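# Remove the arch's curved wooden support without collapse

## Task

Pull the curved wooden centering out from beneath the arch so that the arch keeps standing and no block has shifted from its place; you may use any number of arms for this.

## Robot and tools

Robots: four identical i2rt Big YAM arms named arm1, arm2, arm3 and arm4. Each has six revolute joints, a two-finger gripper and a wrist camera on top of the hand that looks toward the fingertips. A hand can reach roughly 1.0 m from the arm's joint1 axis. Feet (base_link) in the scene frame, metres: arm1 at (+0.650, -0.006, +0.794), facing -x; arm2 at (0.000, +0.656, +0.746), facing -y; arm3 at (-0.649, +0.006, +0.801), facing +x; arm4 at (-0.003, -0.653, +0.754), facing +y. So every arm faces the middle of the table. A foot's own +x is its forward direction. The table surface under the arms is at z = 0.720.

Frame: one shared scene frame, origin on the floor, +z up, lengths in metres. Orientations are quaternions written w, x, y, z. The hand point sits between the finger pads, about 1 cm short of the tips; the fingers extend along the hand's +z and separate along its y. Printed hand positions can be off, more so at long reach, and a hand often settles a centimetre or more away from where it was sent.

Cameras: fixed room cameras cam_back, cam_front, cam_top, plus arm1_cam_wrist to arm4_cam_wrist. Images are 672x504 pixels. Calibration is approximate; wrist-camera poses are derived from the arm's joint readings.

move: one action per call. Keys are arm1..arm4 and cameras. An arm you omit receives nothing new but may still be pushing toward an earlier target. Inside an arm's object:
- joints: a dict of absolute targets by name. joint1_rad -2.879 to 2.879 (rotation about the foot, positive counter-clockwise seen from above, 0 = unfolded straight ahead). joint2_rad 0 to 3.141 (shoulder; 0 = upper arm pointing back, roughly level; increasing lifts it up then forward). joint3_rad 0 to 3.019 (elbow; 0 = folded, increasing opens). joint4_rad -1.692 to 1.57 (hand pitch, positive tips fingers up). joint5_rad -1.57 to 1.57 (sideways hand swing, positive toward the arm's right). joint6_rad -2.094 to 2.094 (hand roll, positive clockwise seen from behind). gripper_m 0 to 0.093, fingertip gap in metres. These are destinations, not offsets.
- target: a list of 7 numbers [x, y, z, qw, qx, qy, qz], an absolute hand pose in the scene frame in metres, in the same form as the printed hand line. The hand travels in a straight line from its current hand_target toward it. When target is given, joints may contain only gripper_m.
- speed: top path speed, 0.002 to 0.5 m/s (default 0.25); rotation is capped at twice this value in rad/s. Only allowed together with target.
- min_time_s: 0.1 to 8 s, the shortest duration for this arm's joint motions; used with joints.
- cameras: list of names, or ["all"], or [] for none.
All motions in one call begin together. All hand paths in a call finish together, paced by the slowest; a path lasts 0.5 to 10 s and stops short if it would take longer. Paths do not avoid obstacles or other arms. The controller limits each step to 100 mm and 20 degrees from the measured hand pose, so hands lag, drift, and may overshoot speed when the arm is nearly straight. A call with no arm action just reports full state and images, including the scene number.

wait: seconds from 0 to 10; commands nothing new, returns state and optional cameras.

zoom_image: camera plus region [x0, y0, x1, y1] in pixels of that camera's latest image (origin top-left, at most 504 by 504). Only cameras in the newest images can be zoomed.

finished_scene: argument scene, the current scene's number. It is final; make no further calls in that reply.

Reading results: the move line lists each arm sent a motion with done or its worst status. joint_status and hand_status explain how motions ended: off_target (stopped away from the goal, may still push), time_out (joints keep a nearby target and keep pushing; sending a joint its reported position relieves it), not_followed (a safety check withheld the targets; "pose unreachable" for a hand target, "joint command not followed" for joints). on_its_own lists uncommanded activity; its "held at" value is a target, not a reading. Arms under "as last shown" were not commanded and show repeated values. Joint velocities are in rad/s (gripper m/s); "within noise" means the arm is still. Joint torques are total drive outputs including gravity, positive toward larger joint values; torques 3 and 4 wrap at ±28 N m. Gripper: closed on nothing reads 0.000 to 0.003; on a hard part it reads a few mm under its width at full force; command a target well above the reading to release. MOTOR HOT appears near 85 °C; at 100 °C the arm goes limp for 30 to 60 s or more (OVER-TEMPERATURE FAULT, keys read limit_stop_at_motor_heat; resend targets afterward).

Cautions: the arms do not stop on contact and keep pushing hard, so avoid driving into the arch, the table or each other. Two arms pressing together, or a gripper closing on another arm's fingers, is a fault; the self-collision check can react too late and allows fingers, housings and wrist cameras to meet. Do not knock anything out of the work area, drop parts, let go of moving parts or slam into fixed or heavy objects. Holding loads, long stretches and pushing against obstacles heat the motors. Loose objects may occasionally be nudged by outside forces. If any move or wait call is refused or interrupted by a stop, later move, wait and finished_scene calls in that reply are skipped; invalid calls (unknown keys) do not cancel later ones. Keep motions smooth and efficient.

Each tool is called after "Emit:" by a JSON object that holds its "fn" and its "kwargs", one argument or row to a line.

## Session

Emit:
{"fn": "move", "kwargs": {

}}

Scene clock: 0.00 s.
Joint torques (N m): no reading
Motor temperatures (°C): arm1=[36 33 36 30 28 30 31] | arm2=[36 31 32 31 32 28 28] | arm3=[30 38 34 31 29 29 34] | arm4=[33 32 32 35 32 27 33]
Heat: arm1: hottest joint1_rad 36 °C; arm2: hottest joint1_rad 36 °C; arm3: hottest joint2_rad 38 °C; arm4: hottest joint4_rad 35 °C.
Joint velocities: within noise
arm1.joint_positions: joint1_rad=-0.792 joint2_rad=+0.597 joint3_rad=+1.317 joint4_rad=-1.235 joint5_rad=+0.036 joint6_rad=+0.139 gripper_m=+0.09396
arm1.joint_status: not commanded
arm1.hand: x=+0.4866 y=+0.1760 z=+1.3259 quat_wxyz=(-0.185, +0.761, -0.404, -0.473) (m; scene frame)
arm1.hand_target: x=+0.4882 y=+0.1742 z=+1.3369 quat_wxyz=(-0.188, +0.755, -0.401, -0.483) (m; scene frame)
arm1.hand_status: not commanded
arm2.joint_positions: joint1_rad=+0.031 joint2_rad=+0.603 joint3_rad=+1.457 joint4_rad=-1.387 joint5_rad=-0.263 joint6_rad=+0.761 gripper_m=+0.09396
arm2.joint_status: not commanded
arm2.hand: x=+0.0421 y=+0.4486 z=+1.3126 quat_wxyz=(-0.497, -0.768, -0.393, +0.094) (m; scene frame)
arm2.hand_target: x=+0.0421 y=+0.4516 z=+1.3209 quat_wxyz=(-0.505, -0.763, -0.391, +0.098) (m; scene frame)
arm2.hand_status: not commanded
arm3.joint_positions: joint1_rad=+0.554 joint2_rad=+0.643 joint3_rad=+1.438 joint4_rad=-1.241 joint5_rad=+0.294 joint6_rad=+0.554 gripper_m=+0.09396
arm3.joint_status: not commanded
arm3.hand: x=-0.4138 y=+0.1037 z=+1.3791 quat_wxyz=(-0.507, -0.061, -0.841, -0.178) (m; scene frame)
arm3.hand_target: x=-0.4167 y=+0.1018 z=+1.3926 quat_wxyz=(-0.517, -0.063, -0.833, -0.186) (m; scene frame)
arm3.hand_status: not commanded
arm4.joint_positions: joint1_rad=-0.454 joint2_rad=+0.631 joint3_rad=+1.450 joint4_rad=-1.565 joint5_rad=-0.075 joint6_rad=-0.150 gripper_m=+0.09396
arm4.joint_status: not commanded
arm4.hand: x=+0.0668 y=-0.4724 z=+1.2759 quat_wxyz=(-0.346, +0.552, -0.728, -0.214) (m; scene frame)
arm4.hand_target: x=+0.0658 y=-0.4742 z=+1.2836 quat_wxyz=(-0.354, +0.550, -0.724, -0.218) (m; scene frame)
arm4.hand_status: not commanded
pictures: arm1_cam_wrist, arm2_cam_wrist, arm3_cam_wrist, arm4_cam_wrist, cam_back, cam_front, cam_top
camera_calibration:
arm1_cam_wrist: T_world_to_cam=[[0.797319, 0.596147, -0.0942867, -0.368986], [0.509163, -0.748247, -0.4253, 0.451023], [-0.324091, 0.291093, -0.900128, 1.42768], [0, 0, 0, 1]] pos_world=[0.527254, 0.141859, 1.44212]
arm2_cam_wrist: T_world_to_cam=[[-0.701394, 0.201794, -0.683612, 0.835716], [0.409312, 0.899214, -0.154522, -0.212758], [0.583532, -0.388191, -0.713301, 1.21205], [0, 0, 0, 1]] pos_world=[-0.0340186, 0.493179, 1.40298]
arm3_cam_wrist: T_world_to_cam=[[0.0879263, -0.924112, -0.371868, 0.64589], [-0.911985, 0.0754847, -0.403218, 0.172778], [0.400689, 0.374592, -0.83614, 1.40781], [0, 0, 0, 1]] pos_world=[-0.463312, 0.0564809, 1.48697]
arm4_cam_wrist: T_world_to_cam=[[0.951578, -0.295641, 0.084239, -0.312856], [-0.273853, -0.939752, -0.204623, -0.161551], [0.139659, 0.171646, -0.975209, 1.44366], [0, 0, 0, 1]] pos_world=[0.0518457, -0.492109, 1.40116]

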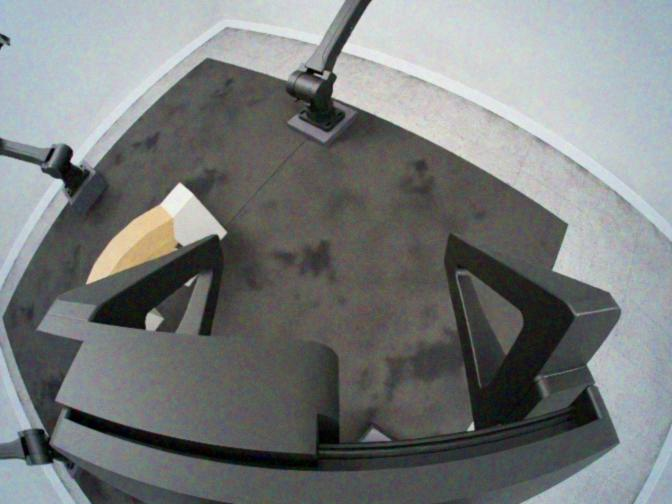

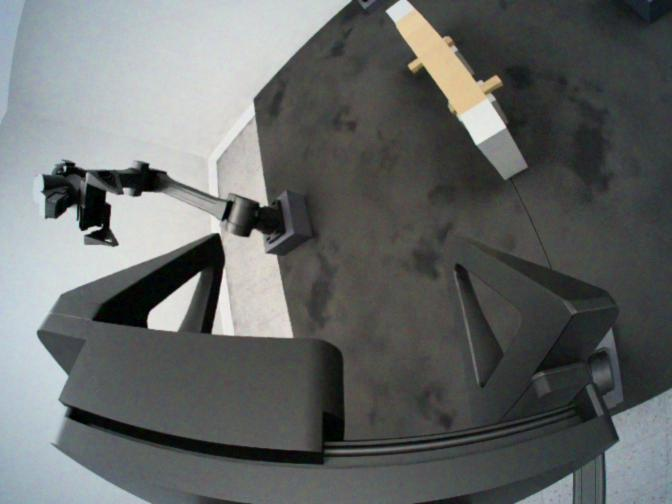

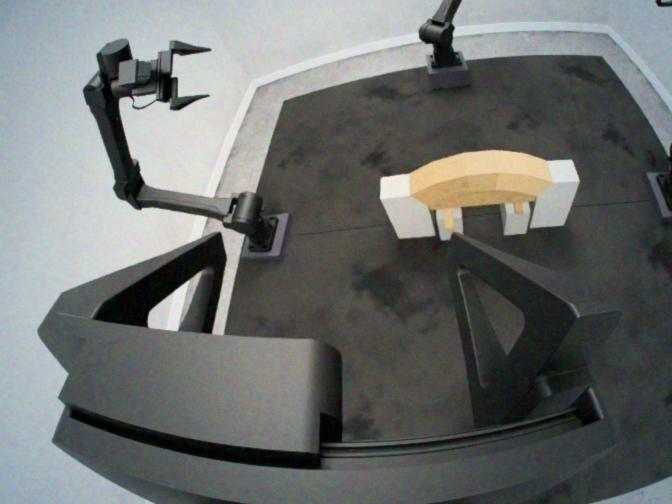

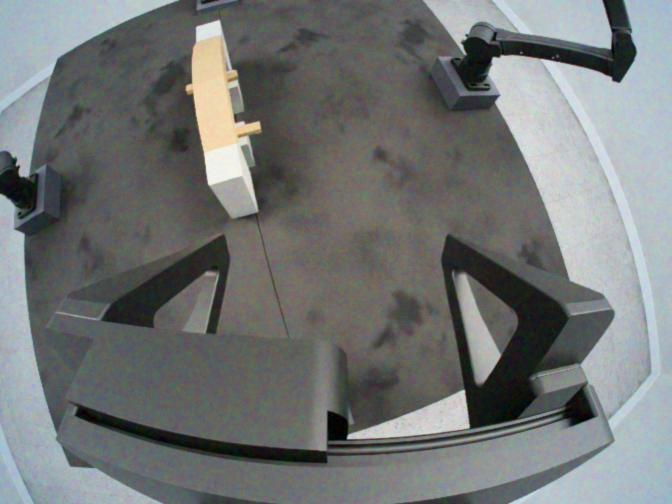

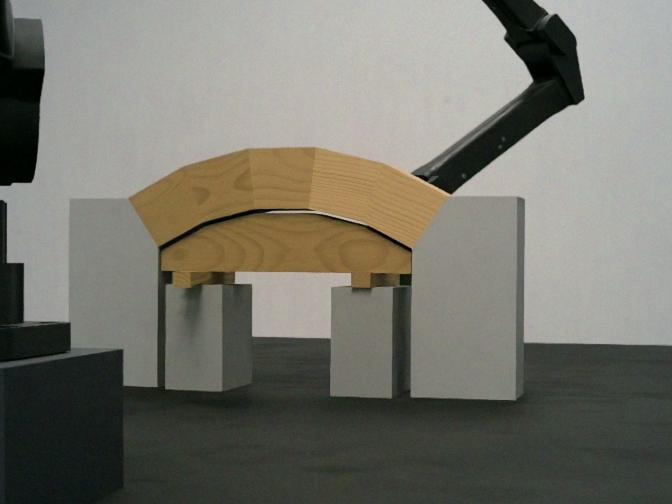

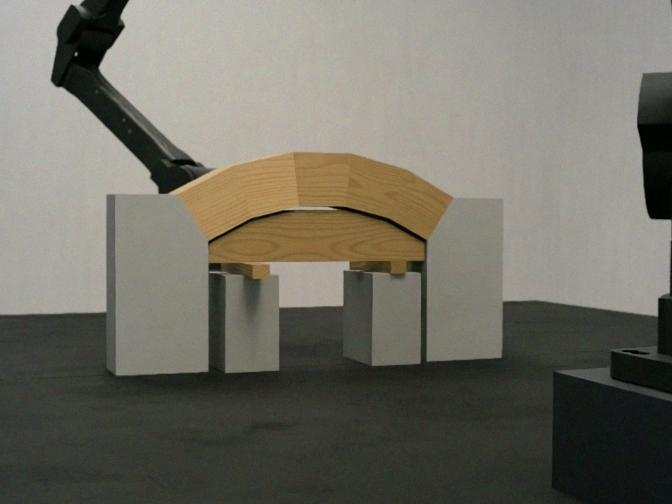

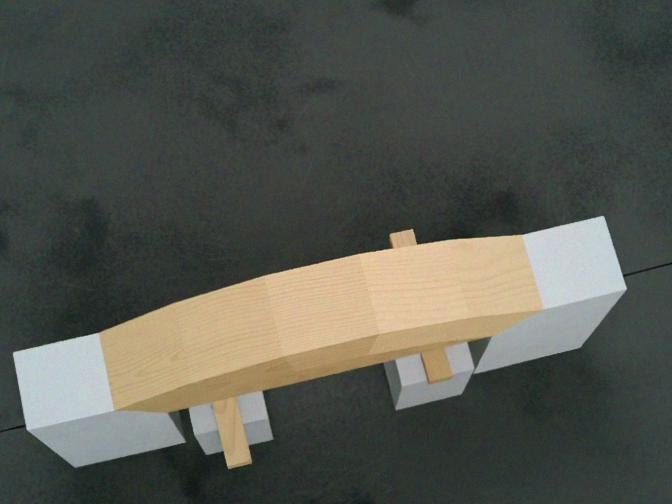

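Emit:
{"fn": "move", "kwargs": {
  "arm3": {"target":[-0.112,0.083,0.877,0.4617,0.0062,0.8870,-0.0032],"speed":0.4,"joints":{"gripper_m":0.055}},
  "arm1": {"target":[0.092,-0.094,0.890,0.0032,-0.8870,0.0062,0.4617],"speed":0.4,"joints":{"gripper_m":0.055}},
  "cameras": ["arm1_cam_wrist","arm3_cam_wrist"]
}}

Scene clock: 4.53 s.
Joint torques (N m): arm1=[0.09 -9.11 9.1 3.15 -0.03 -0.24] | arm2=[1.14 3.6 9.33 2.29 -0.01 -0.05] | arm3=[-1.03 -9.47 11.7 1.98 0.31 -0.02] | arm4=[-1.2 4.07 8.66 2.06 -0.02 0]
Motor temperatures (°C): arm1=[36 33 37 30 28 30 31] | arm2=[36 31 32 31 32 28 28] | arm3=[30 38 35 31 29 29 34] | arm4=[33 32 32 35 32 27 33]
Heat: arm1: hottest joint3_rad 37 °C; arm2: hottest joint1_rad 36 °C; arm3: hottest joint2_rad 38 °C; arm4: hottest joint4_rad 35 °C.
move: arm1 off_target; arm3 off_target
Joint velocities: within noise
arm1.joint_positions: joint1_rad=+0.228 joint2_rad=+1.557 joint3_rad=+0.753 joint4_rad=+0.135 joint5_rad=+0.180 joint6_rad=+0.150 gripper_m=+0.05509
arm1.joint_status: all done
arm1.hand: x=+0.1137 y=-0.0848 z=+0.8787 quat_wxyz=(-0.008, +0.896, -0.014, -0.443) (m; scene frame)
arm1.hand_target: x=+0.0935 y=-0.0938 z=+0.8905 quat_wxyz=(-0.003, +0.887, -0.006, -0.462) (m; scene frame)
arm1.hand_status: off_target (0.026 m and 2.6 deg from the pose sent, 0.647 m and 52.6 deg at the start; pose on its path clipped on 9 of 80 steps)
arm2, arm4: as last shown
arm3.joint_positions: joint1_rad=+0.169 joint2_rad=+1.549 joint3_rad=+0.667 joint4_rad=+0.217 joint5_rad=+0.168 joint6_rad=+0.136 gripper_m=+0.05509
arm3.joint_status: all done
arm3.hand: x=-0.1360 y=+0.0841 z=+0.8607 quat_wxyz=(-0.439, -0.003, -0.898, +0.003) (m; scene frame)
arm3.hand_target: x=-0.1136 y=+0.0827 z=+0.8776 quat_wxyz=(-0.462, -0.006, -0.887, +0.003) (m; scene frame)
arm3.hand_status: off_target (0.029 m and 2.9 deg from the pose sent, 0.586 m and 23.0 deg at the start)
pictures: arm1_cam_wrist, arm3_cam_wrist
camera_calibration:
arm1_cam_wrist: T_world_to_cam=[[0.0425467, 0.999044, 0.0100087, 0.0698879], [0.954887, -0.0377151, -0.294564, 0.150265], [-0.293905, 0.02209, -0.955579, 1.00273], [0, 0, 0, 1]] pos_world=[0.148248, -0.0863041, 1.00175]
arm3_cam_wrist: T_world_to_cam=[[-0.0000352183, -0.999944, -0.0105368, 0.0940768], [-0.967896, 0.00268253, -0.251338, 0.0863122], [0.251353, 0.0101896, -0.967842, 0.994167], [0, 0, 0, 1]] pos_world=[-0.166342, 0.0837098, 0.984881]

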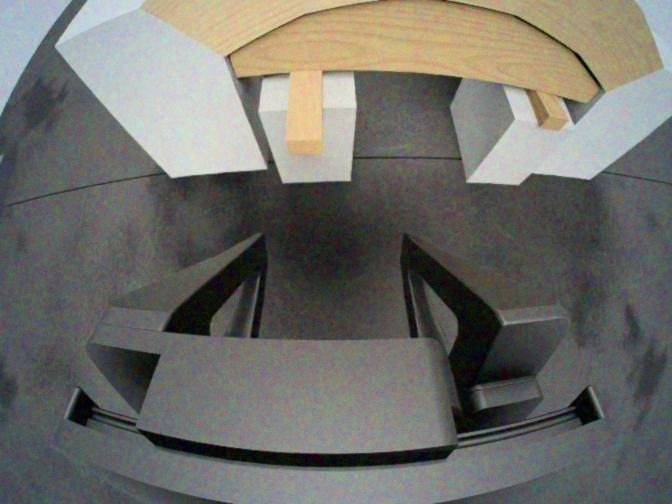

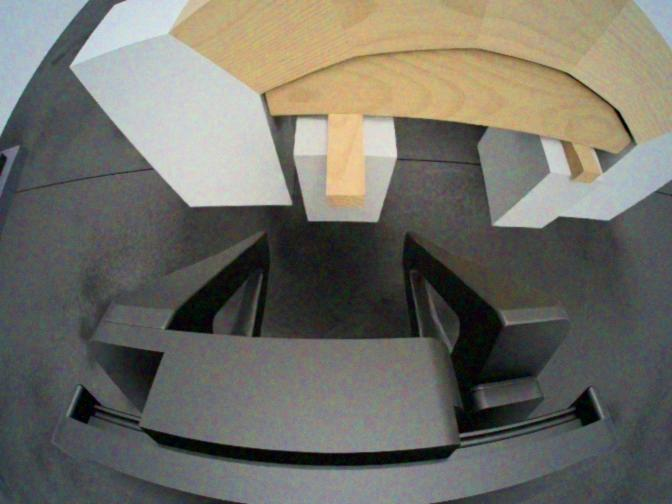

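Emit:
{"fn": "move", "kwargs": {
  "arm3": {"target":[-0.077,0.077,0.851,0.4617,0.0062,0.8870,-0.0032],"speed":0.12},
  "arm1": {"target":[0.052,-0.107,0.866,0.0032,-0.8870,0.0062,0.4617],"speed":0.12},
  "cameras": ["arm1_cam_wrist","arm3_cam_wrist"]
}}

Scene clock: 6.93 s.
Joint torques (N m): arm1=[0.56 -11.11 8.99 3.19 0.2 -0.16] | arm2=[1.08 3.55 9.33 2.3 -0.03 -0.05] | arm3=[-1.2 -10.75 11.4 1.98 0.07 -0.04] | arm4=[-1.32 4.13 8.57 2.11 -0.02 0.01]
Motor temperatures (°C): arm1=[36 34 37 30 28 30 31] | arm2=[36 31 33 31 32 28 28] | arm3=[30 38 36 31 29 29 34] | arm4=[33 32 32 35 32 27 33]
Heat: arm1: hottest joint3_rad 37 °C; arm2: hottest joint1_rad 36 °C; arm3: hottest joint2_rad 38 °C; arm4: hottest joint4_rad 35 °C.
move: arm1 off_target; arm3 off_target
Joint velocities: within noise
arm1.joint_positions: joint1_rad=+0.233 joint2_rad=+1.697 joint3_rad=+0.854 joint4_rad=+0.170 joint5_rad=+0.182 joint6_rad=+0.150 gripper_m=+0.05509
arm1.joint_status: not commanded
arm1.hand: x=+0.0740 y=-0.0954 z=+0.8553 quat_wxyz=(-0.008, +0.897, -0.012, -0.442) (m; scene frame)
arm1.hand_target: x=+0.0538 y=-0.1070 z=+0.8664 quat_wxyz=(-0.003, +0.887, -0.006, -0.461) (m; scene frame)
arm1.hand_status: off_target (0.027 m and 2.7 deg from the pose sent, 0.067 m and 2.6 deg at the start)
arm2, arm4: as last shown
arm3.joint_positions: joint1_rad=+0.139 joint2_rad=+1.681 joint3_rad=+0.744 joint4_rad=+0.276 joint5_rad=+0.149 joint6_rad=+0.119 gripper_m=+0.05509
arm3.joint_status: not commanded
arm3.hand: x=-0.1013 y=+0.0774 z=+0.8370 quat_wxyz=(-0.440, -0.005, -0.898, +0.004) (m; scene frame)
arm3.hand_target: x=-0.0786 y=+0.0766 z=+0.8516 quat_wxyz=(-0.462, -0.006, -0.887, +0.003) (m; scene frame)
arm3.hand_status: off_target (0.028 m and 2.8 deg from the pose sent, 0.060 m and 2.9 deg at the start)
pictures: arm1_cam_wrist, arm3_cam_wrist
camera_calibration:
arm1_cam_wrist: T_world_to_cam=[[0.0385527, 0.999181, 0.0123027, 0.0808152], [0.956173, -0.0333115, -0.2909, 0.177995], [-0.290252, 0.0229785, -0.956674, 0.969682], [0, 0, 0, 1]] pos_world=[0.108142, -0.0971015, 0.978454]
arm3_cam_wrist: T_world_to_cam=[[-0.00526927, -0.999946, -0.00893509, 0.0851962], [-0.967419, 0.00735921, -0.253072, 0.115098], [0.253124, 0.00731048, -0.967406, 0.96257], [0, 0, 0, 1]] pos_world=[-0.131853, 0.0773077, 0.961085]

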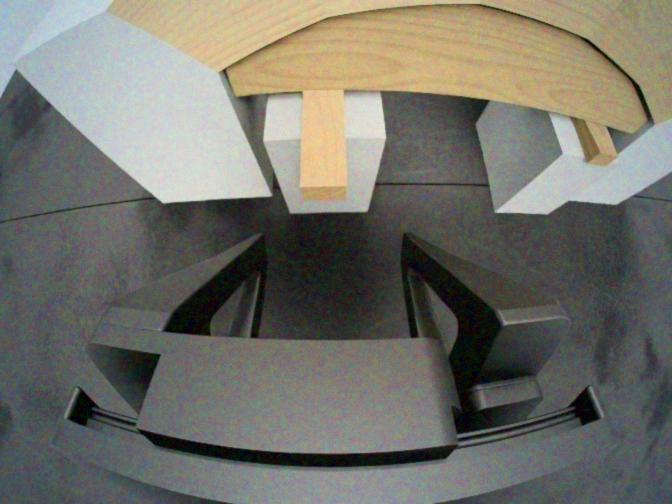

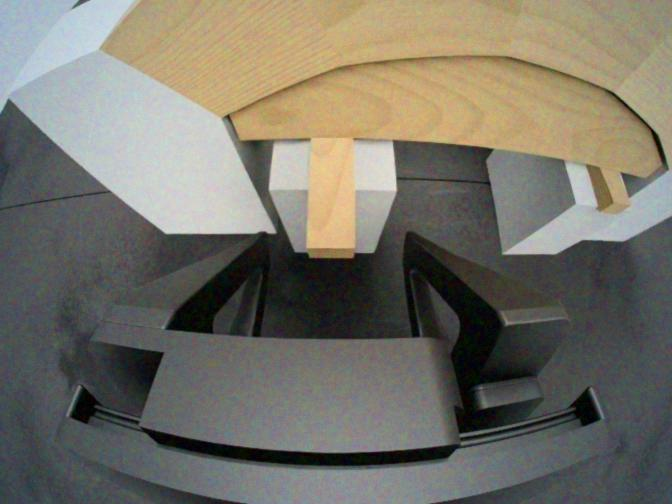

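Emit:
{"fn": "move", "kwargs": {
  "arm3": {"target":[-0.069,0.076,0.850,0.4617,0.0062,0.8870,-0.0032],"speed":0.1},
  "arm1": {"target":[0.016,-0.109,0.857,0.0032,-0.8870,0.0062,0.4617],"speed":0.1},
  "cameras": ["arm1_cam_wrist","arm3_cam_wrist"]
}}

Scene clock: 8.40 s.
Joint torques (N m): arm1=[-0.5 -12.51 9.24 2.71 -0.03 -0.24] | arm2=[1.14 3.78 9.4 2.28 -0.02 -0.07] | arm3=[-1.14 -11.05 11.49 1.83 0.06 -0.02] | arm4=[-0.85 3.84 8.61 2.25 0.01 0.01]
Motor temperatures (°C): arm1=[36 34 37 30 28 30 31] | arm2=[36 31 33 31 32 28 28] | arm3=[30 38 37 31 29 29 34] | arm4=[33 32 32 35 32 27 33]
Heat: arm1: hottest joint3_rad 37 °C; arm2: hottest joint1_rad 36 °C; arm3: hottest joint2_rad 38 °C; arm4: hottest joint4_rad 35 °C.
move: arm1 off_target; arm3 off_target
Joint velocities: within noise
arm1.joint_positions: joint1_rad=+0.233 joint2_rad=+1.784 joint3_rad=+0.956 joint4_rad=+0.170 joint5_rad=+0.179 joint6_rad=+0.149 gripper_m=+0.05509
arm1.joint_status: not commanded
arm1.hand: x=+0.0368 y=-0.1036 z=+0.8505 quat_wxyz=(-0.005, +0.894, -0.011, -0.448) (m; scene frame)
arm1.hand_target: x=+0.0173 y=-0.1088 z=+0.8574 quat_wxyz=(-0.003, +0.887, -0.006, -0.462) (m; scene frame)
arm1.hand_status: off_target (0.022 m and 1.9 deg from the pose sent, 0.060 m and 2.7 deg at the start)
arm2, arm4: as last shown
arm3.joint_positions: joint1_rad=+0.135 joint2_rad=+1.697 joint3_rad=+0.765 joint4_rad=+0.276 joint5_rad=+0.145 joint6_rad=+0.116 gripper_m=+0.05509
arm3.joint_status: not commanded
arm3.hand: x=-0.0929 y=+0.0772 z=+0.8371 quat_wxyz=(-0.442, -0.005, -0.897, +0.004) (m; scene frame)
arm3.hand_target: x=-0.0705 y=+0.0757 z=+0.8507 quat_wxyz=(-0.462, -0.006, -0.887, +0.003) (m; scene frame)
arm3.hand_status: off_target (0.027 m and 2.5 deg from the pose sent, 0.035 m and 2.8 deg at the start)
pictures: arm1_cam_wrist, arm3_cam_wrist
camera_calibration:
arm1_cam_wrist: T_world_to_cam=[[0.0357467, 0.999329, 0.00798224, 0.0943519], [0.952076, -0.0316264, -0.304222, 0.223575], [-0.303766, 0.0184746, -0.952568, 0.95108], [0, 0, 0, 1]] pos_world=[0.0726727, -0.104789, 0.973232]
arm3_cam_wrist: T_world_to_cam=[[-0.00459165, -0.999942, -0.00970906, 0.085764], [-0.966285, 0.00693617, -0.257381, 0.127047], [0.257434, 0.00819992, -0.966261, 0.959945], [0, 0, 0, 1]] pos_world=[-0.123965, 0.0770064, 0.96109]

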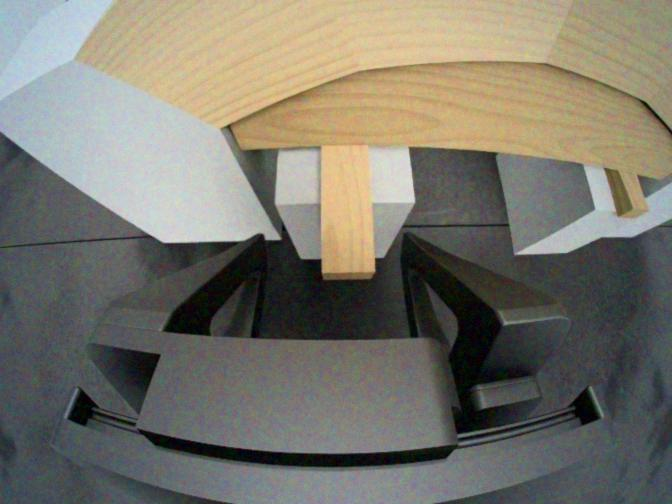

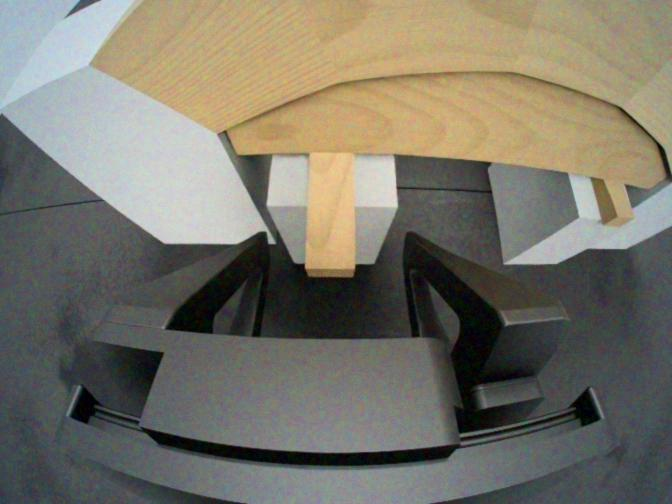

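Emit:
{"fn": "move", "kwargs": {
  "arm3": {"joints":{"gripper_m":0.012}},
  "arm1": {"target":[0.017,-0.100,0.856,0.0032,-0.8870,0.0062,0.4617],"speed":0.05,"joints":{"gripper_m":0.035}}
}}

Emit:
{"fn": "move", "kwargs": {
  "arm1": {"joints":{"gripper_m":0.012}},
  "cameras": ["arm1_cam_wrist","arm3_cam_wrist"]
}}

Scene clock: 9.63 s.
Joint torques (N m): arm1=[-1.55 -12.63 8.47 3.03 -0.05 -0.22] | arm2=[1.26 3.6 9.32 2.33 -0.01 -0.05] | arm3=[-1.08 -11.11 11.47 1.85 0.14 0.01] | arm4=[-1.2 4.07 8.57 2.11 -0.03 0.02]
Motor temperatures (°C): arm1=[36 34 37 30 28 30 31] | arm2=[36 31 33 31 32 28 28] | arm3=[30 38 37 31 29 29 34] | arm4=[33 32 32 35 32 27 33]
Heat: arm1: hottest joint3_rad 37 °C; arm2: hottest joint1_rad 36 °C; arm3: hottest joint2_rad 38 °C; arm4: hottest joint4_rad 35 °C.
move: arm1 off_target; arm3 off_target
Joint velocities: within noise
arm1.joint_positions: joint1_rad=+0.229 joint2_rad=+1.784 joint3_rad=+0.956 joint4_rad=+0.170 joint5_rad=+0.165 joint6_rad=+0.138 gripper_m=+0.03509
arm1.joint_status: all done
arm1.hand: x=+0.0366 y=-0.1037 z=+0.8503 quat_wxyz=(-0.002, +0.894, -0.005, -0.447) (m; scene frame)
arm1.hand_target: x=+0.0181 y=-0.0996 z=+0.8563 quat_wxyz=(-0.003, +0.887, -0.006, -0.462) (m; scene frame)
arm1.hand_status: off_target (0.021 m and 1.9 deg from the pose sent, 0.021 m and 1.9 deg at the start)
arm2, arm4: as last shown
arm3.joint_positions: joint1_rad=+0.135 joint2_rad=+1.697 joint3_rad=+0.765 joint4_rad=+0.276 joint5_rad=+0.143 joint6_rad=+0.114 gripper_m=+0.01712
arm3.joint_status: gripper_m off_target (ended at +0.01714, target +0.01200)
arm3.hand: x=-0.0929 y=+0.0776 z=+0.8370 quat_wxyz=(-0.442, -0.004, -0.897, +0.003) (m; scene frame)
arm3.hand_target: x=-0.0705 y=+0.0758 z=+0.8507 quat_wxyz=(-0.462, -0.006, -0.887, +0.003) (m; scene frame)
arm3.hand_status: not commanded
pictures: none

Scene clock: 10.23 s.
Joint torques (N m): arm1=[-1.44 -12.57 8.51 3.04 0.01 -0.23] | arm2=[1.32 3.55 9.37 2.35 -0.01 -0.05] | arm3=[-1.03 -11.11 11.49 1.83 0.15 -0.01] | arm4=[-1.38 3.96 8.64 2.07 -0.02 0.02]
Motor temperatures (°C): arm1=[36 34 37 30 28 30 31] | arm2=[36 31 33 31 32 28 28] | arm3=[30 38 37 31 29 29 34] | arm4=[33 32 32 35 32 27 33]
Heat: arm1: hottest joint3_rad 37 °C; arm2: hottest joint1_rad 36 °C; arm3: hottest joint2_rad 38 °C; arm4: hottest joint4_rad 35 °C.
move: arm1 off_target
Joint velocities: within noise
arm1.joint_positions: joint1_rad=+0.228 joint2_rad=+1.784 joint3_rad=+0.956 joint4_rad=+0.170 joint5_rad=+0.164 joint6_rad=+0.138 gripper_m=+0.01753
arm1.joint_status: gripper_m off_target (ended at +0.01755, target +0.01200)
arm1.hand: x=+0.0365 y=-0.1034 z=+0.8503 quat_wxyz=(-0.002, +0.895, -0.005, -0.447) (m; scene frame)
arm1.hand_target: x=+0.0182 y=-0.0997 z=+0.8563 quat_wxyz=(-0.004, +0.887, -0.006, -0.462) (m; scene frame)
arm1.hand_status: not commanded
arm2, arm3, arm4: as last shown
pictures: arm1_cam_wrist, arm3_cam_wrist
camera_calibration:
arm1_cam_wrist: T_world_to_cam=[[0.021827, 0.999734, 0.00749484, 0.0951691], [0.953052, -0.018542, -0.302238, 0.223466], [-0.302018, 0.0137399, -0.953203, 0.950699], [0, 0, 0, 1]] pos_world=[0.0720765, -0.104063, 0.973036]
arm3_cam_wrist: T_world_to_cam=[[-0.00138251, -0.999956, -0.00928421, 0.0860597], [-0.966354, 0.00372396, -0.25719, 0.127105], [0.257213, 0.00861627, -0.966316, 0.959935], [0, 0, 0, 1]] pos_world=[-0.12396, 0.0773116, 0.96109]

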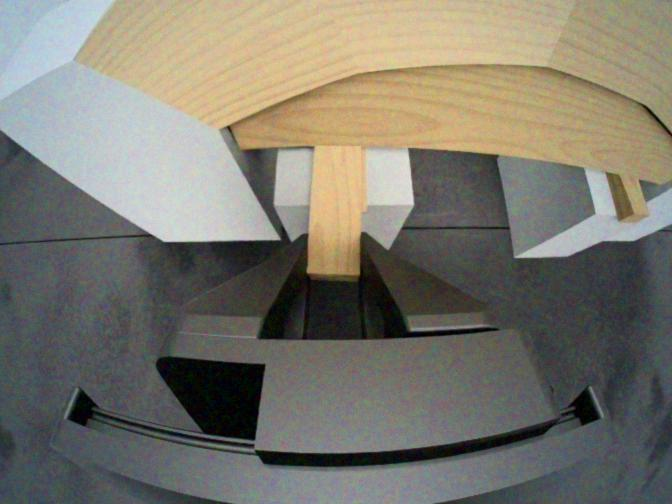

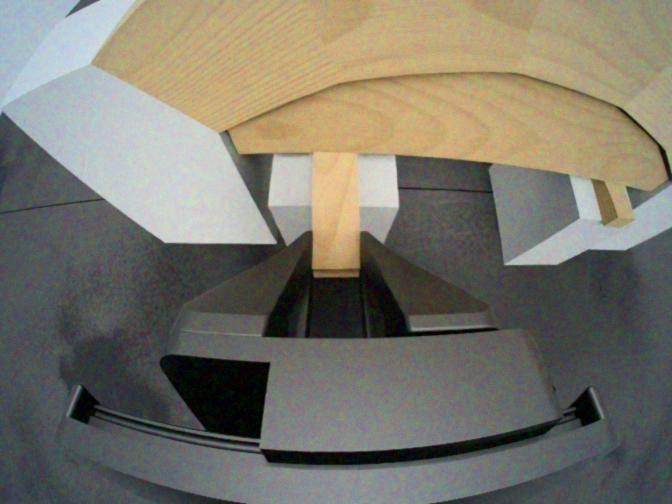

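Emit:
{"fn": "move", "kwargs": {
  "arm3": {"target":[-0.205,0.079,0.846,0.4617,0.0062,0.8870,-0.0032],"speed":0.08},
  "arm1": {"target":[0.153,-0.103,0.854,0.0032,-0.8870,0.0062,0.4617],"speed":0.08},
  "cameras": ["arm1_cam_wrist","arm3_cam_wrist"]
}}

Scene clock: 12.80 s.
Joint torques (N m): arm1=[0.67 -11.75 4.12 3.18 0.21 0.05] | arm2=[1.38 3.84 9.36 2.28 -0.01 -0.06] | arm3=[0.62 -10.05 6.3 1.96 0.38 0.18] | arm4=[-0.91 4.25 8.68 2.11 0.03 0.04]
Motor temperatures (°C): arm1=[36 34 37 30 28 30 32] | arm2=[36 31 33 31 32 28 28] | arm3=[30 38 37 31 29 29 34] | arm4=[33 32 33 35 32 27 33]
Heat: arm1: hottest joint3_rad 37 °C; arm2: hottest joint1_rad 36 °C; arm3: hottest joint2_rad 38 °C; arm4: hottest joint4_rad 35 °C.
move: arm1 off_target; arm3 off_target
Joint velocities: within noise
arm1.joint_positions: joint1_rad=+0.280 joint2_rad=+1.573 joint3_rad=+0.627 joint4_rad=+0.278 joint5_rad=+0.221 joint6_rad=+0.161 gripper_m=+0.01753
arm1.joint_status: not commanded
arm1.hand: x=+0.1518 y=-0.0966 z=+0.8436 quat_wxyz=(-0.012, +0.895, -0.004, -0.447) (m; scene frame)
arm1.hand_target: x=+0.1530 y=-0.1029 z=+0.8538 quat_wxyz=(-0.003, +0.887, -0.006, -0.461) (m; scene frame)
arm1.hand_status: off_target (0.012 m and 2.2 deg from the pose sent, 0.117 m and 1.9 deg at the start)
arm2, arm4: as last shown
arm3.joint_positions: joint1_rad=+0.194 joint2_rad=+1.480 joint3_rad=+0.448 joint4_rad=+0.374 joint5_rad=+0.203 joint6_rad=+0.144 gripper_m=+0.01712
arm3.joint_status: not commanded
arm3.hand: x=-0.2080 y=+0.0740 z=+0.8339 quat_wxyz=(-0.445, -0.003, -0.896, +0.010) (m; scene frame)
arm3.hand_target: x=-0.2050 y=+0.0789 z=+0.8458 quat_wxyz=(-0.461, -0.006, -0.887, +0.003) (m; scene frame)
arm3.hand_status: off_target (0.013 m and 2.4 deg from the pose sent, 0.112 m and 2.6 deg at the start)
pictures: arm1_cam_wrist, arm3_cam_wrist
camera_calibration:
arm1_cam_wrist: T_world_to_cam=[[0.0285998, 0.999265, 0.0255072, 0.0695315], [0.953244, -0.0195849, -0.301565, 0.110975], [-0.300844, 0.0329393, -0.953104, 0.980726], [0, 0, 0, 1]] pos_world=[0.18727, -0.0996114, 0.966427]
arm3_cam_wrist: T_world_to_cam=[[-0.00706513, -0.99997, 0.00318596, 0.0706927], [-0.964817, 0.0059793, -0.262854, 0.0200366], [0.262827, -0.00493097, -0.96483, 0.987395], [0, 0, 0, 1]] pos_world=[-0.239683, 0.0754396, 0.95771]

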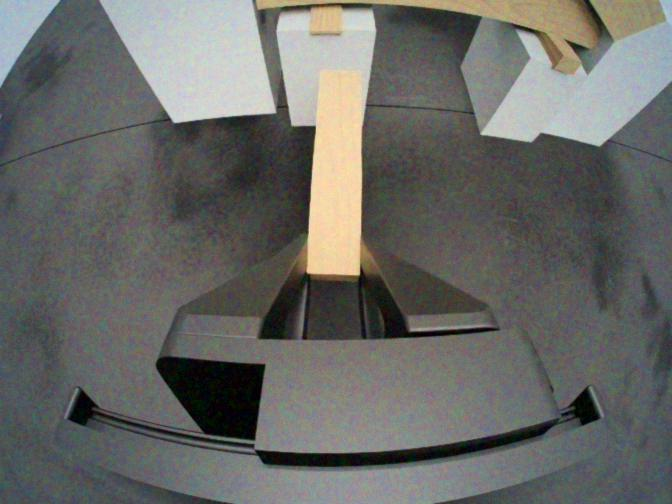

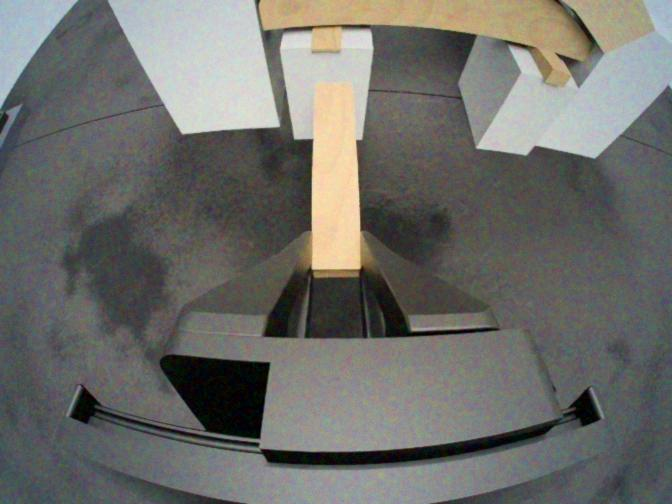

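Emit:
{"fn": "move", "kwargs": {
  "arm3": {"target":[-0.27,0.165,0.728,0.4617,0.0062,0.8870,-0.0032],"speed":0.2},
  "arm1": {"target":[0.215,-0.180,0.726,0.0032,-0.8870,0.0062,0.4617],"speed":0.2}
}}

Emit:
{"fn": "move", "kwargs": {
  "arm3": {"joints":{"gripper_m":0.05}},
  "arm1": {"joints":{"gripper_m":0.05}}
}}

Scene clock: 14.93 s.
Joint torques (N m): arm1=[0.79 -7.88 2.21 2.32 0.16 -0.01] | arm2=[1.32 3.66 9.33 2.32 -0.01 -0.07] | arm3=[0.73 -7.88 2.85 1.46 0.34 0.17] | arm4=[-1.14 4.07 8.47 1.98 0.01 0.05]
Motor temperatures (°C): arm1=[36 34 37 30 28 30 32] | arm2=[36 31 33 31 32 28 28] | arm3=[30 38 37 31 29 29 34] | arm4=[33 32 33 35 32 27 33]
Heat: arm1: hottest joint3_rad 37 °C; arm2: hottest joint1_rad 36 °C; arm3: hottest joint2_rad 38 °C; arm4: hottest joint4_rad 35 °C.
move: arm1 off_target; arm3 done
Joint velocities: within noise
arm1.joint_positions: joint1_rad=+0.552 joint2_rad=+1.908 joint3_rad=+0.533 joint4_rad=+0.715 joint5_rad=+0.441 joint6_rad=+0.340 gripper_m=+0.01753
arm1.joint_status: not commanded
arm1.hand: x=+0.2078 y=-0.1763 z=+0.7433 quat_wxyz=(-0.002, +0.881, -0.012, -0.474) (m; scene frame)
arm1.hand_target: x=+0.2155 y=-0.1795 z=+0.7266 quat_wxyz=(-0.003, +0.887, -0.006, -0.461) (m; scene frame)
arm1.hand_status: off_target (0.019 m and 1.7 deg from the pose sent, 0.157 m and 2.2 deg at the start)
arm2, arm4: as last shown
arm3.joint_positions: joint1_rad=+0.550 joint2_rad=+1.913 joint3_rad=+0.374 joint4_rad=+0.841 joint5_rad=+0.491 joint6_rad=+0.374 gripper_m=+0.01712
arm3.joint_status: not commanded
arm3.hand: x=-0.2717 y=+0.1586 z=+0.7335 quat_wxyz=(-0.462, -0.006, -0.887, +0.008) (m; scene frame)
arm3.hand_target: x=-0.2703 y=+0.1649 z=+0.7281 quat_wxyz=(-0.461, -0.006, -0.887, +0.003) (m; scene frame)
arm3.hand_status: done (0.009 m and 0.6 deg from the pose sent, 0.153 m and 2.4 deg at the start)
pictures: none

Scene clock: 15.57 s.
Joint torques (N m): arm1=[0.62 -7.82 2.25 2.39 0.1 0] | arm2=[1.14 3.6 9.36 2.26 -0.01 -0.07] | arm3=[0.67 -8.64 2.67 1.54 0.33 0.19] | arm4=[-0.73 4.25 8.61 2.04 0.02 0.02]
Motor temperatures (°C): arm1=[36 34 37 30 28 30 32] | arm2=[36 31 33 31 32 28 28] | arm3=[30 38 37 31 29 29 34] | arm4=[33 32 33 35 32 27 33]
Heat: arm1: hottest joint3_rad 37 °C; arm2: hottest joint1_rad 36 °C; arm3: hottest joint2_rad 38 °C; arm4: hottest joint4_rad 35 °C.
move: arm1 done; arm3 done
Joint velocities: within noise
arm1.joint_positions: joint1_rad=+0.553 joint2_rad=+1.909 joint3_rad=+0.533 joint4_rad=+0.716 joint5_rad=+0.443 joint6_rad=+0.341 gripper_m=+0.04984
arm1.joint_status: all done
arm1.hand: x=+0.2080 y=-0.1765 z=+0.7431 quat_wxyz=(-0.002, +0.880, -0.012, -0.474) (m; scene frame)
arm1.hand_target: x=+0.2155 y=-0.1796 z=+0.7266 quat_wxyz=(-0.003, +0.887, -0.006, -0.462) (m; scene frame)
arm1.hand_status: not commanded
arm2.joint_positions: joint1_rad=+0.031 joint2_rad=+0.603 joint3_rad=+1.457 joint4_rad=-1.387 joint5_rad=-0.263 joint6_rad=+0.761 gripper_m=+0.09396
arm2.joint_status: not commanded
arm2.hand: x=+0.0421 y=+0.4486 z=+1.3126 quat_wxyz=(-0.497, -0.768, -0.393, +0.094) (m; scene frame)
arm2.hand_target: x=+0.0421 y=+0.4516 z=+1.3209 quat_wxyz=(-0.505, -0.763, -0.391, +0.098) (m; scene frame)
arm2.hand_status: not commanded
arm3.joint_positions: joint1_rad=+0.550 joint2_rad=+1.925 joint3_rad=+0.374 joint4_rad=+0.841 joint5_rad=+0.491 joint6_rad=+0.375 gripper_m=+0.04984
arm3.joint_status: all done
arm3.hand: x=-0.2736 y=+0.1573 z=+0.7292 quat_wxyz=(-0.458, -0.005, -0.889, +0.011) (m; scene frame)
arm3.hand_target: x=-0.2702 y=+0.1649 z=+0.7282 quat_wxyz=(-0.462, -0.006, -0.887, +0.003) (m; scene frame)
arm3.hand_status: not commanded
arm4.joint_positions: joint1_rad=-0.454 joint2_rad=+0.631 joint3_rad=+1.450 joint4_rad=-1.565 joint5_rad=-0.075 joint6_rad=-0.150 gripper_m=+0.09396
arm4.joint_status: not commanded
arm4.hand: x=+0.0668 y=-0.4724 z=+1.2759 quat_wxyz=(-0.346, +0.552, -0.728, -0.214) (m; scene frame)
arm4.hand_target: x=+0.0658 y=-0.4742 z=+1.2836 quat_wxyz=(-0.354, +0.550, -0.724, -0.218) (m; scene frame)
arm4.hand_status: not commanded
pictures: none

Emit:
{"fn": "move", "kwargs": {
  "arm3": {"target":[-0.275,0.160,0.785,0.4617,0.0062,0.8870,-0.0032],"speed":0.3},
  "arm1": {"target":[0.215,-0.178,0.785,0.0032,-0.8870,0.0062,0.4617],"speed":0.3}
}}

Emit:
{"fn": "move", "kwargs": {
  "arm3": {"target":[-0.092,-0.092,0.878,0.4617,0.0062,0.8870,-0.0032],"speed":0.3},
  "arm1": {"target":[0.032,0.088,0.890,0.0032,-0.8870,0.0062,0.4617],"speed":0.3},
  "cameras": ["arm1_cam_wrist","arm3_cam_wrist"]
}}

Scene clock: 18.00 s.
Joint torques (N m): arm1=[0.15 -10.7 3.04 1.26 0.1 -0.05] | arm2=[1.14 3.78 9.4 2.28 0 -0.05] | arm3=[0.09 -10.17 3.48 0.69 0.24 0.15] | arm4=[-1.14 4.37 8.58 2.11 0.02 0.01]
Motor temperatures (°C): arm1=[36 34 37 30 28 30 32] | arm2=[36 31 33 31 32 28 28] | arm3=[30 38 37 31 29 29 34] | arm4=[33 32 33 35 32 27 33]
Heat: arm1: hottest joint3_rad 37 °C; arm2: hottest joint1_rad 36 °C; arm3: hottest joint2_rad 38 °C; arm4: hottest joint4_rad 35 °C.
move: arm1 done; arm3 done
Joint velocities: within noise
arm1.joint_positions: joint1_rad=+0.553 joint2_rad=+1.733 joint3_rad=+0.523 joint4_rad=+0.530 joint5_rad=+0.438 joint6_rad=+0.341 gripper_m=+0.04993
arm1.joint_status: not commanded
arm1.hand: x=+0.2115 y=-0.1758 z=+0.7845 quat_wxyz=(-0.005, +0.885, -0.009, -0.465) (m; scene frame)
arm1.hand_target: x=+0.2151 y=-0.1780 z=+0.7849 quat_wxyz=(-0.003, +0.887, -0.006, -0.462) (m; scene frame)
arm1.hand_status: done (0.004 m and 0.6 deg from the pose sent, 0.043 m and 1.8 deg at the start)
arm2, arm4: as last shown
arm3.joint_positions: joint1_rad=+0.550 joint2_rad=+1.672 joint3_rad=+0.353 joint4_rad=+0.614 joint5_rad=+0.489 joint6_rad=+0.375 gripper_m=+0.04994
arm3.joint_status: not commanded
arm3.hand: x=-0.2740 y=+0.1575 z=+0.7801 quat_wxyz=(-0.459, -0.006, -0.888, +0.009) (m; scene frame)
arm3.hand_target: x=-0.2749 y=+0.1600 z=+0.7849 quat_wxyz=(-0.462, -0.006, -0.887, +0.003) (m; scene frame)
arm3.hand_status: done (0.006 m and 0.7 deg from the pose sent, 0.056 m and 1.0 deg at the start)
pictures: none

Scene clock: 20.07 s.
Joint torques (N m): arm1=[-0.97 -11.87 9.59 1.39 -0.18 -0.26] | arm2=[0.97 3.78 9.35 2.32 -0.02 -0.06] | arm3=[-0.15 -10.58 12.04 0.83 -0.07 0.01] | arm4=[-1.32 4.48 8.55 2.11 0.02 0.04]
Motor temperatures (°C): arm1=[36 34 37 30 28 30 32] | arm2=[36 31 33 31 32 28 28] | arm3=[30 38 37 31 29 29 34] | arm4=[33 32 33 35 32 27 33]
Heat: arm1: hottest joint3_rad 37 °C; arm2: hottest joint1_rad 36 °C; arm3: hottest joint2_rad 38 °C; arm4: hottest joint4_rad 35 °C.
move: arm1 off_target; arm3 off_target
Joint velocities: within noise
arm1.joint_positions: joint1_rad=-0.166 joint2_rad=+1.694 joint3_rad=+0.922 joint4_rad=+0.138 joint5_rad=-0.149 joint6_rad=-0.085 gripper_m=+0.04993
arm1.joint_status: not commanded
arm1.hand: x=+0.0492 y=+0.0840 z=+0.8833 quat_wxyz=(+0.000, +0.889, -0.012, -0.457) (m; scene frame)
arm1.hand_target: x=+0.0330 y=+0.0880 z=+0.8902 quat_wxyz=(-0.003, +0.887, -0.006, -0.462) (m; scene frame)
arm1.hand_status: off_target (0.019 m and 1.0 deg from the pose sent, 0.336 m and 0.6 deg at the start)
arm2, arm4: as last shown
arm3.joint_positions: joint1_rad=-0.268 joint2_rad=+1.603 joint3_rad=+0.733 joint4_rad=+0.230 joint5_rad=-0.178 joint6_rad=-0.108 gripper_m=+0.04994
arm3.joint_status: not commanded
arm3.hand: x=-0.1111 y=-0.0880 z=+0.8657 quat_wxyz=(-0.450, -0.013, -0.893, +0.000) (m; scene frame)
arm3.hand_target: x=-0.0930 y=-0.0919 z=+0.8784 quat_wxyz=(-0.462, -0.006, -0.887, +0.003) (m; scene frame)
arm3.hand_status: off_target (0.023 m and 1.7 deg from the pose sent, 0.324 m and 0.7 deg at the start)
pictures: arm1_cam_wrist, arm3_cam_wrist
camera_calibration:
arm1_cam_wrist: T_world_to_cam=[[0.0328539, 0.999457, -0.002384, -0.0845727], [0.945667, -0.0318576, -0.323572, 0.245079], [-0.323472, 0.00837614, -0.946201, 0.978757], [0, 0, 0, 1]] pos_world=[0.0876162, 0.0841362, 1.0052]
arm3_cam_wrist: T_world_to_cam=[[-0.014062, -0.999612, -0.0240574, -0.0678475], [-0.961061, 0.0201525, -0.275602, 0.135502], [0.275979, 0.0192451, -0.960971, 0.992105], [0, 0, 0, 1]] pos_world=[-0.144529, -0.089645, 0.989097]

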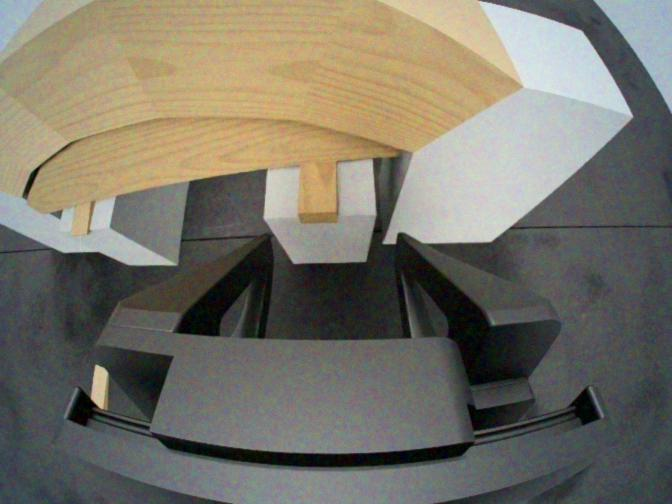

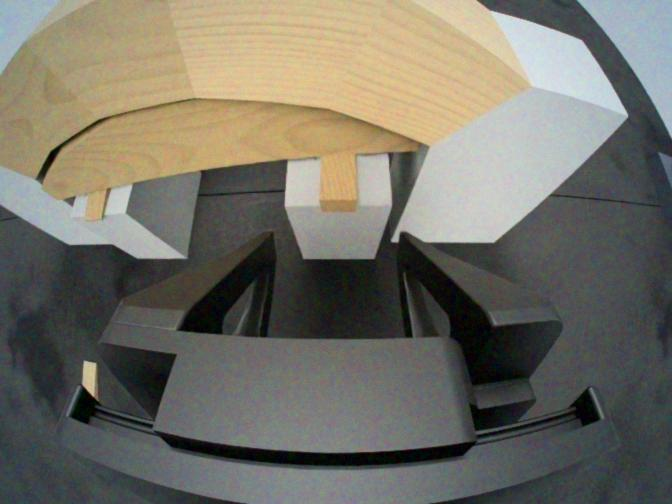

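Emit:
{"fn": "move", "kwargs": {
  "arm3": {"target":[-0.049,-0.090,0.848,0.4617,0.0062,0.8870,-0.0032],"speed":0.12},
  "arm1": {"target":[-0.009,0.079,0.854,0.0032,-0.8870,0.0062,0.4617],"speed":0.12},
  "cameras": ["arm1_cam_wrist","arm3_cam_wrist"]
}}

Scene clock: 21.97 s.
Joint torques (N m): arm1=[0.85 -11.99 10.35 3.29 0.03 -0.03] | arm2=[1.26 3.66 9.36 2.29 -0.01 -0.05] | arm3=[0.38 -12.1 11.69 1.96 0.18 0.14] | arm4=[-1.2 4.25 8.58 2.1 -0.01 0.05]
Motor temperatures (°C): arm1=[36 34 38 30 28 30 32] | arm2=[36 31 33 31 32 28 28] | arm3=[30 38 38 31 29 29 34] | arm4=[33 32 33 35 32 27 32]
Heat: arm1: hottest joint3_rad 38 °C; arm2: hottest joint1_rad 36 °C; arm3: hottest joint2_rad 38 °C; arm4: hottest joint4_rad 35 °C.
move: arm1 off_target; arm3 off_target
Joint velocities: within noise
arm1.joint_positions: joint1_rad=-0.153 joint2_rad=+1.819 joint3_rad=+0.998 joint4_rad=+0.152 joint5_rad=-0.128 joint6_rad=-0.085 gripper_m=+0.04993
arm1.joint_status: not commanded
arm1.hand: x=+0.0224 y=+0.0845 z=+0.8459 quat_wxyz=(-0.004, +0.898, -0.012, -0.441) (m; scene frame)
arm1.hand_target: x=-0.0062 y=+0.0782 z=+0.8546 quat_wxyz=(-0.003, +0.887, -0.006, -0.462) (m; scene frame)
arm1.hand_status: off_target (0.033 m and 2.8 deg from the pose sent, 0.065 m and 1.0 deg at the start)
arm2, arm4: as last shown
arm3.joint_positions: joint1_rad=-0.250 joint2_rad=+1.750 joint3_rad=+0.835 joint4_rad=+0.254 joint5_rad=-0.164 joint6_rad=-0.108 gripper_m=+0.04994
arm3.joint_status: not commanded
arm3.hand: x=-0.0734 y=-0.0893 z=+0.8343 quat_wxyz=(-0.440, -0.009, -0.898, +0.000) (m; scene frame)
arm3.hand_target: x=-0.0506 y=-0.0895 z=+0.8487 quat_wxyz=(-0.462, -0.006, -0.887, +0.003) (m; scene frame)
arm3.hand_status: off_target (0.028 m and 2.8 deg from the pose sent, 0.065 m and 1.7 deg at the start)
pictures: arm1_cam_wrist, arm3_cam_wrist
camera_calibration:
arm1_cam_wrist: T_world_to_cam=[[0.0359815, 0.99934, 0.00491196, -0.0905471], [0.956928, -0.0330367, -0.288441, 0.228499], [-0.288089, 0.0150789, -0.957485, 0.942896], [0, 0, 0, 1]] pos_world=[0.0562389, 0.0838183, 0.969162]
arm3_cam_wrist: T_world_to_cam=[[-0.00851827, -0.999764, -0.0199793, -0.0723427], [-0.967283, 0.0133045, -0.253351, 0.143551], [0.253557, 0.0171675, -0.967168, 0.954798], [0, 0, 0, 1]] pos_world=[-0.103858, -0.090627, 0.958373]

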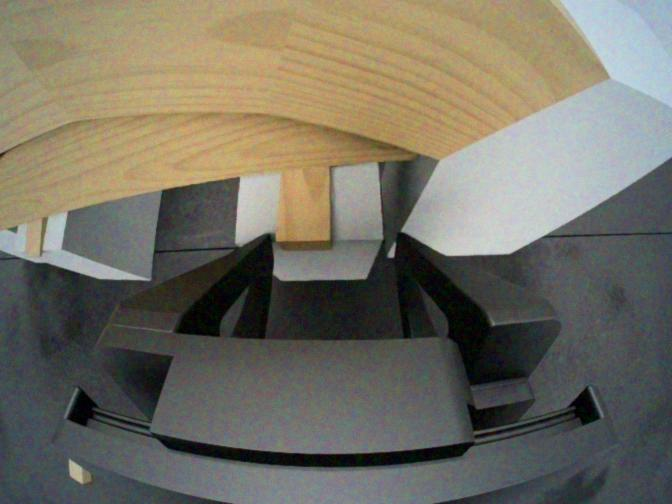

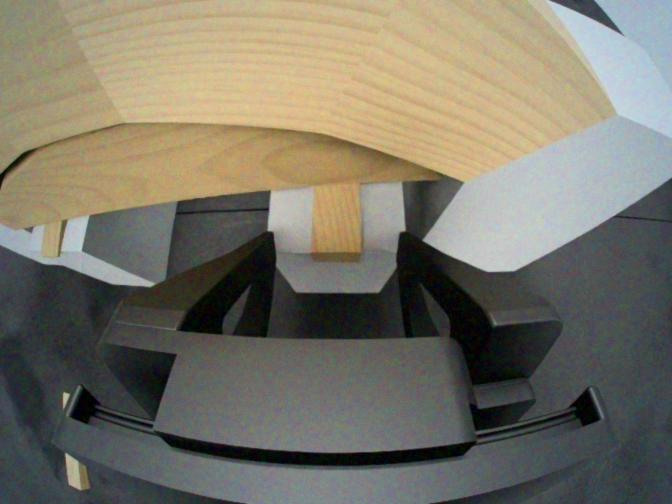

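Emit:
{"fn": "move", "kwargs": {
  "arm3": {"target":[-0.042,-0.090,0.849,0.4617,0.0062,0.8870,-0.0032],"speed":0.1},
  "arm1": {"target":[-0.008,0.067,0.863,0.0032,-0.8870,0.0062,0.4617],"speed":0.1},
  "cameras": ["arm1_cam_wrist","arm3_cam_wrist"]
}}

Scene clock: 23.43 s.
Joint torques (N m): arm1=[2.32 -13.86 10.03 2.45 0.12 0.12] | arm2=[1.32 3.55 9.43 2.3 -0.01 -0.06] | arm3=[0.5 -12.34 11.78 1.61 0.2 0.15] | arm4=[-0.97 4.07 8.69 1.98 -0.01 0.01]
Motor temperatures (°C): arm1=[36 34 38 30 28 30 32] | arm2=[36 31 34 31 32 28 28] | arm3=[30 38 38 31 29 29 34] | arm4=[33 32 33 35 32 27 32]
Heat: arm1: hottest joint3_rad 38 °C; arm2: hottest joint1_rad 36 °C; arm3: hottest joint2_rad 38 °C; arm4: hottest joint4_rad 35 °C.
move: arm1 off_target; arm3 off_target
Joint velocities: within noise
arm1.joint_positions: joint1_rad=-0.149 joint2_rad=+1.817 joint3_rad=+0.998 joint4_rad=+0.152 joint5_rad=-0.113 joint6_rad=-0.085 gripper_m=+0.04993
arm1.joint_status: not commanded
arm1.hand: x=+0.0221 y=+0.0847 z=+0.8467 quat_wxyz=(-0.010, +0.898, -0.014, -0.441) (m; scene frame)
arm1.hand_target: x=-0.0052 y=+0.0663 z=+0.8639 quat_wxyz=(-0.002, +0.887, -0.006, -0.462) (m; scene frame)
arm1.hand_status: off_target (0.039 m and 2.9 deg from the pose sent, 0.039 m and 2.8 deg at the start)
arm2, arm4: as last shown
arm3.joint_positions: joint1_rad=-0.250 joint2_rad=+1.761 joint3_rad=+0.856 joint4_rad=+0.254 joint5_rad=-0.161 joint6_rad=-0.108 gripper_m=+0.04994
arm3.joint_status: not commanded
arm3.hand: x=-0.0650 y=-0.0910 z=+0.8372 quat_wxyz=(-0.445, -0.009, -0.896, +0.002) (m; scene frame)
arm3.hand_target: x=-0.0434 y=-0.0896 z=+0.8495 quat_wxyz=(-0.462, -0.006, -0.887, +0.003) (m; scene frame)
arm3.hand_status: off_target (0.026 m and 2.2 deg from the pose sent, 0.035 m and 2.8 deg at the start)
pictures: arm1_cam_wrist, arm3_cam_wrist
camera_calibration:
arm1_cam_wrist: T_world_to_cam=[[0.0441028, 0.998929, 0.0139614, -0.0985059], [0.95665, -0.0382008, -0.288723, 0.229695], [-0.287881, 0.0260897, -0.957311, 0.942498], [0, 0, 0, 1]] pos_world=[0.055934, 0.0825855, 0.969957]
arm3_cam_wrist: T_world_to_cam=[[-0.0095698, -0.999822, -0.0162598, -0.0772023], [-0.96476, 0.0135078, -0.262784, 0.160399], [0.262957, 0.013172, -0.964718, 0.953745], [0, 0, 0, 1]] pos_world=[-0.0967859, -0.0919179, 0.960989]

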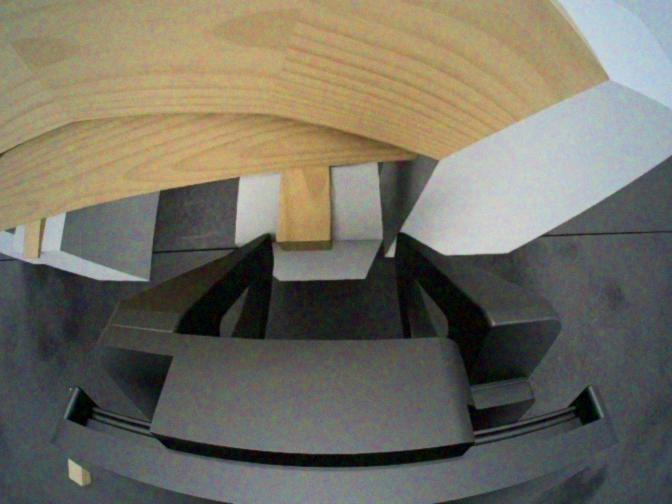

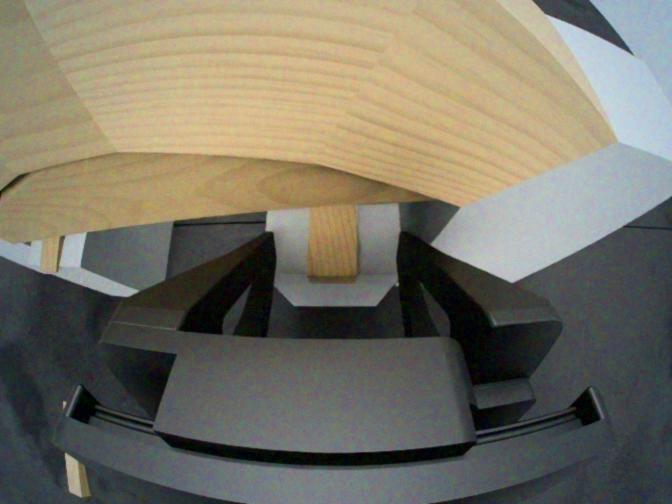

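Emit:
{"fn": "move", "kwargs": {
  "arm3": {"joints":{"gripper_m":0.012}},
  "arm1": {"target":[0.022,0.066,0.868,0.0032,-0.8870,0.0062,0.4617],"speed":0.1},
  "cameras": ["arm1_cam_wrist"]
}}

Scene clock: 24.90 s.
Joint torques (N m): arm1=[0.32 -16.79 5 3.21 -0.08 0.04] | arm2=[1.14 3.84 9.35 2.28 0 -0.05] | arm3=[0.26 -12.34 11.79 1.59 0.18 0.15] | arm4=[-0.62 4.19 8.43 2.1 -0.01 0.03]
Motor temperatures (°C): arm1=[36 34 38 30 28 30 32] | arm2=[36 31 34 31 32 28 28] | arm3=[30 38 38 31 29 29 34] | arm4=[33 32 33 35 32 27 32]
Heat: arm1: hottest joint3_rad 38 °C; arm2: hottest joint1_rad 36 °C; arm3: hottest joint2_rad 38 °C; arm4: hottest joint4_rad 35 °C.
move: arm1 off_target; arm3 off_target
Joint velocities: within noise
arm1.joint_positions: joint1_rad=-0.130 joint2_rad=+1.796 joint3_rad=+0.989 joint4_rad=+0.155 joint5_rad=-0.113 joint6_rad=-0.081 gripper_m=+0.04993
arm1.joint_status: not commanded
arm1.hand: x=+0.0225 y=+0.0721 z=+0.8556 quat_wxyz=(-0.006, +0.895, -0.006, -0.447) (m; scene frame)
arm1.hand_target: x=+0.0220 y=+0.0660 z=+0.8678 quat_wxyz=(-0.003, +0.887, -0.006, -0.461) (m; scene frame)
arm1.hand_status: off_target (0.014 m and 1.9 deg from the pose sent, 0.028 m and 2.9 deg at the start)
arm2, arm4: as last shown
arm3.joint_positions: joint1_rad=-0.249 joint2_rad=+1.761 joint3_rad=+0.856 joint4_rad=+0.254 joint5_rad=-0.161 joint6_rad=-0.108 gripper_m=+0.01733
arm3.joint_status: gripper_m off_target (ended at +0.01736, target +0.01200)
arm3.hand: x=-0.0649 y=-0.0906 z=+0.8371 quat_wxyz=(-0.445, -0.009, -0.896, +0.002) (m; scene frame)
arm3.hand_target: x=-0.0434 y=-0.0896 z=+0.8495 quat_wxyz=(-0.462, -0.006, -0.887, +0.003) (m; scene frame)
arm3.hand_status: not commanded
pictures: arm1_cam_wrist
camera_calibration:
arm1_cam_wrist: T_world_to_cam=[[0.0271281, 0.999542, 0.0133792, -0.0852495], [0.952996, -0.0218198, -0.302197, 0.241876], [-0.301767, 0.0209483, -0.953152, 0.94864], [0, 0, 0, 1]] pos_world=[0.0580732, 0.0706158, 0.978432]

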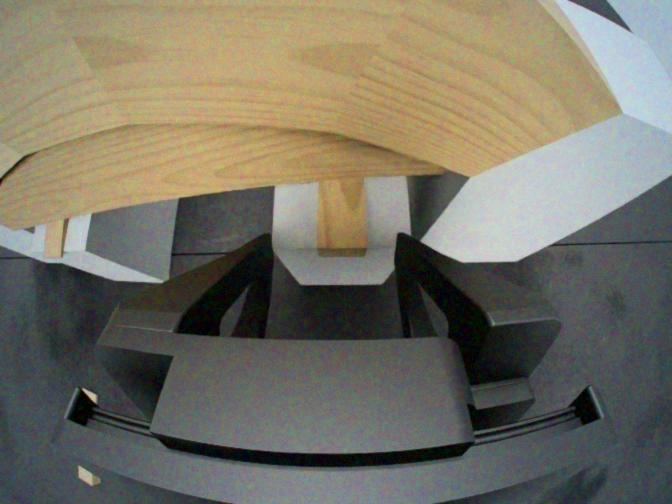

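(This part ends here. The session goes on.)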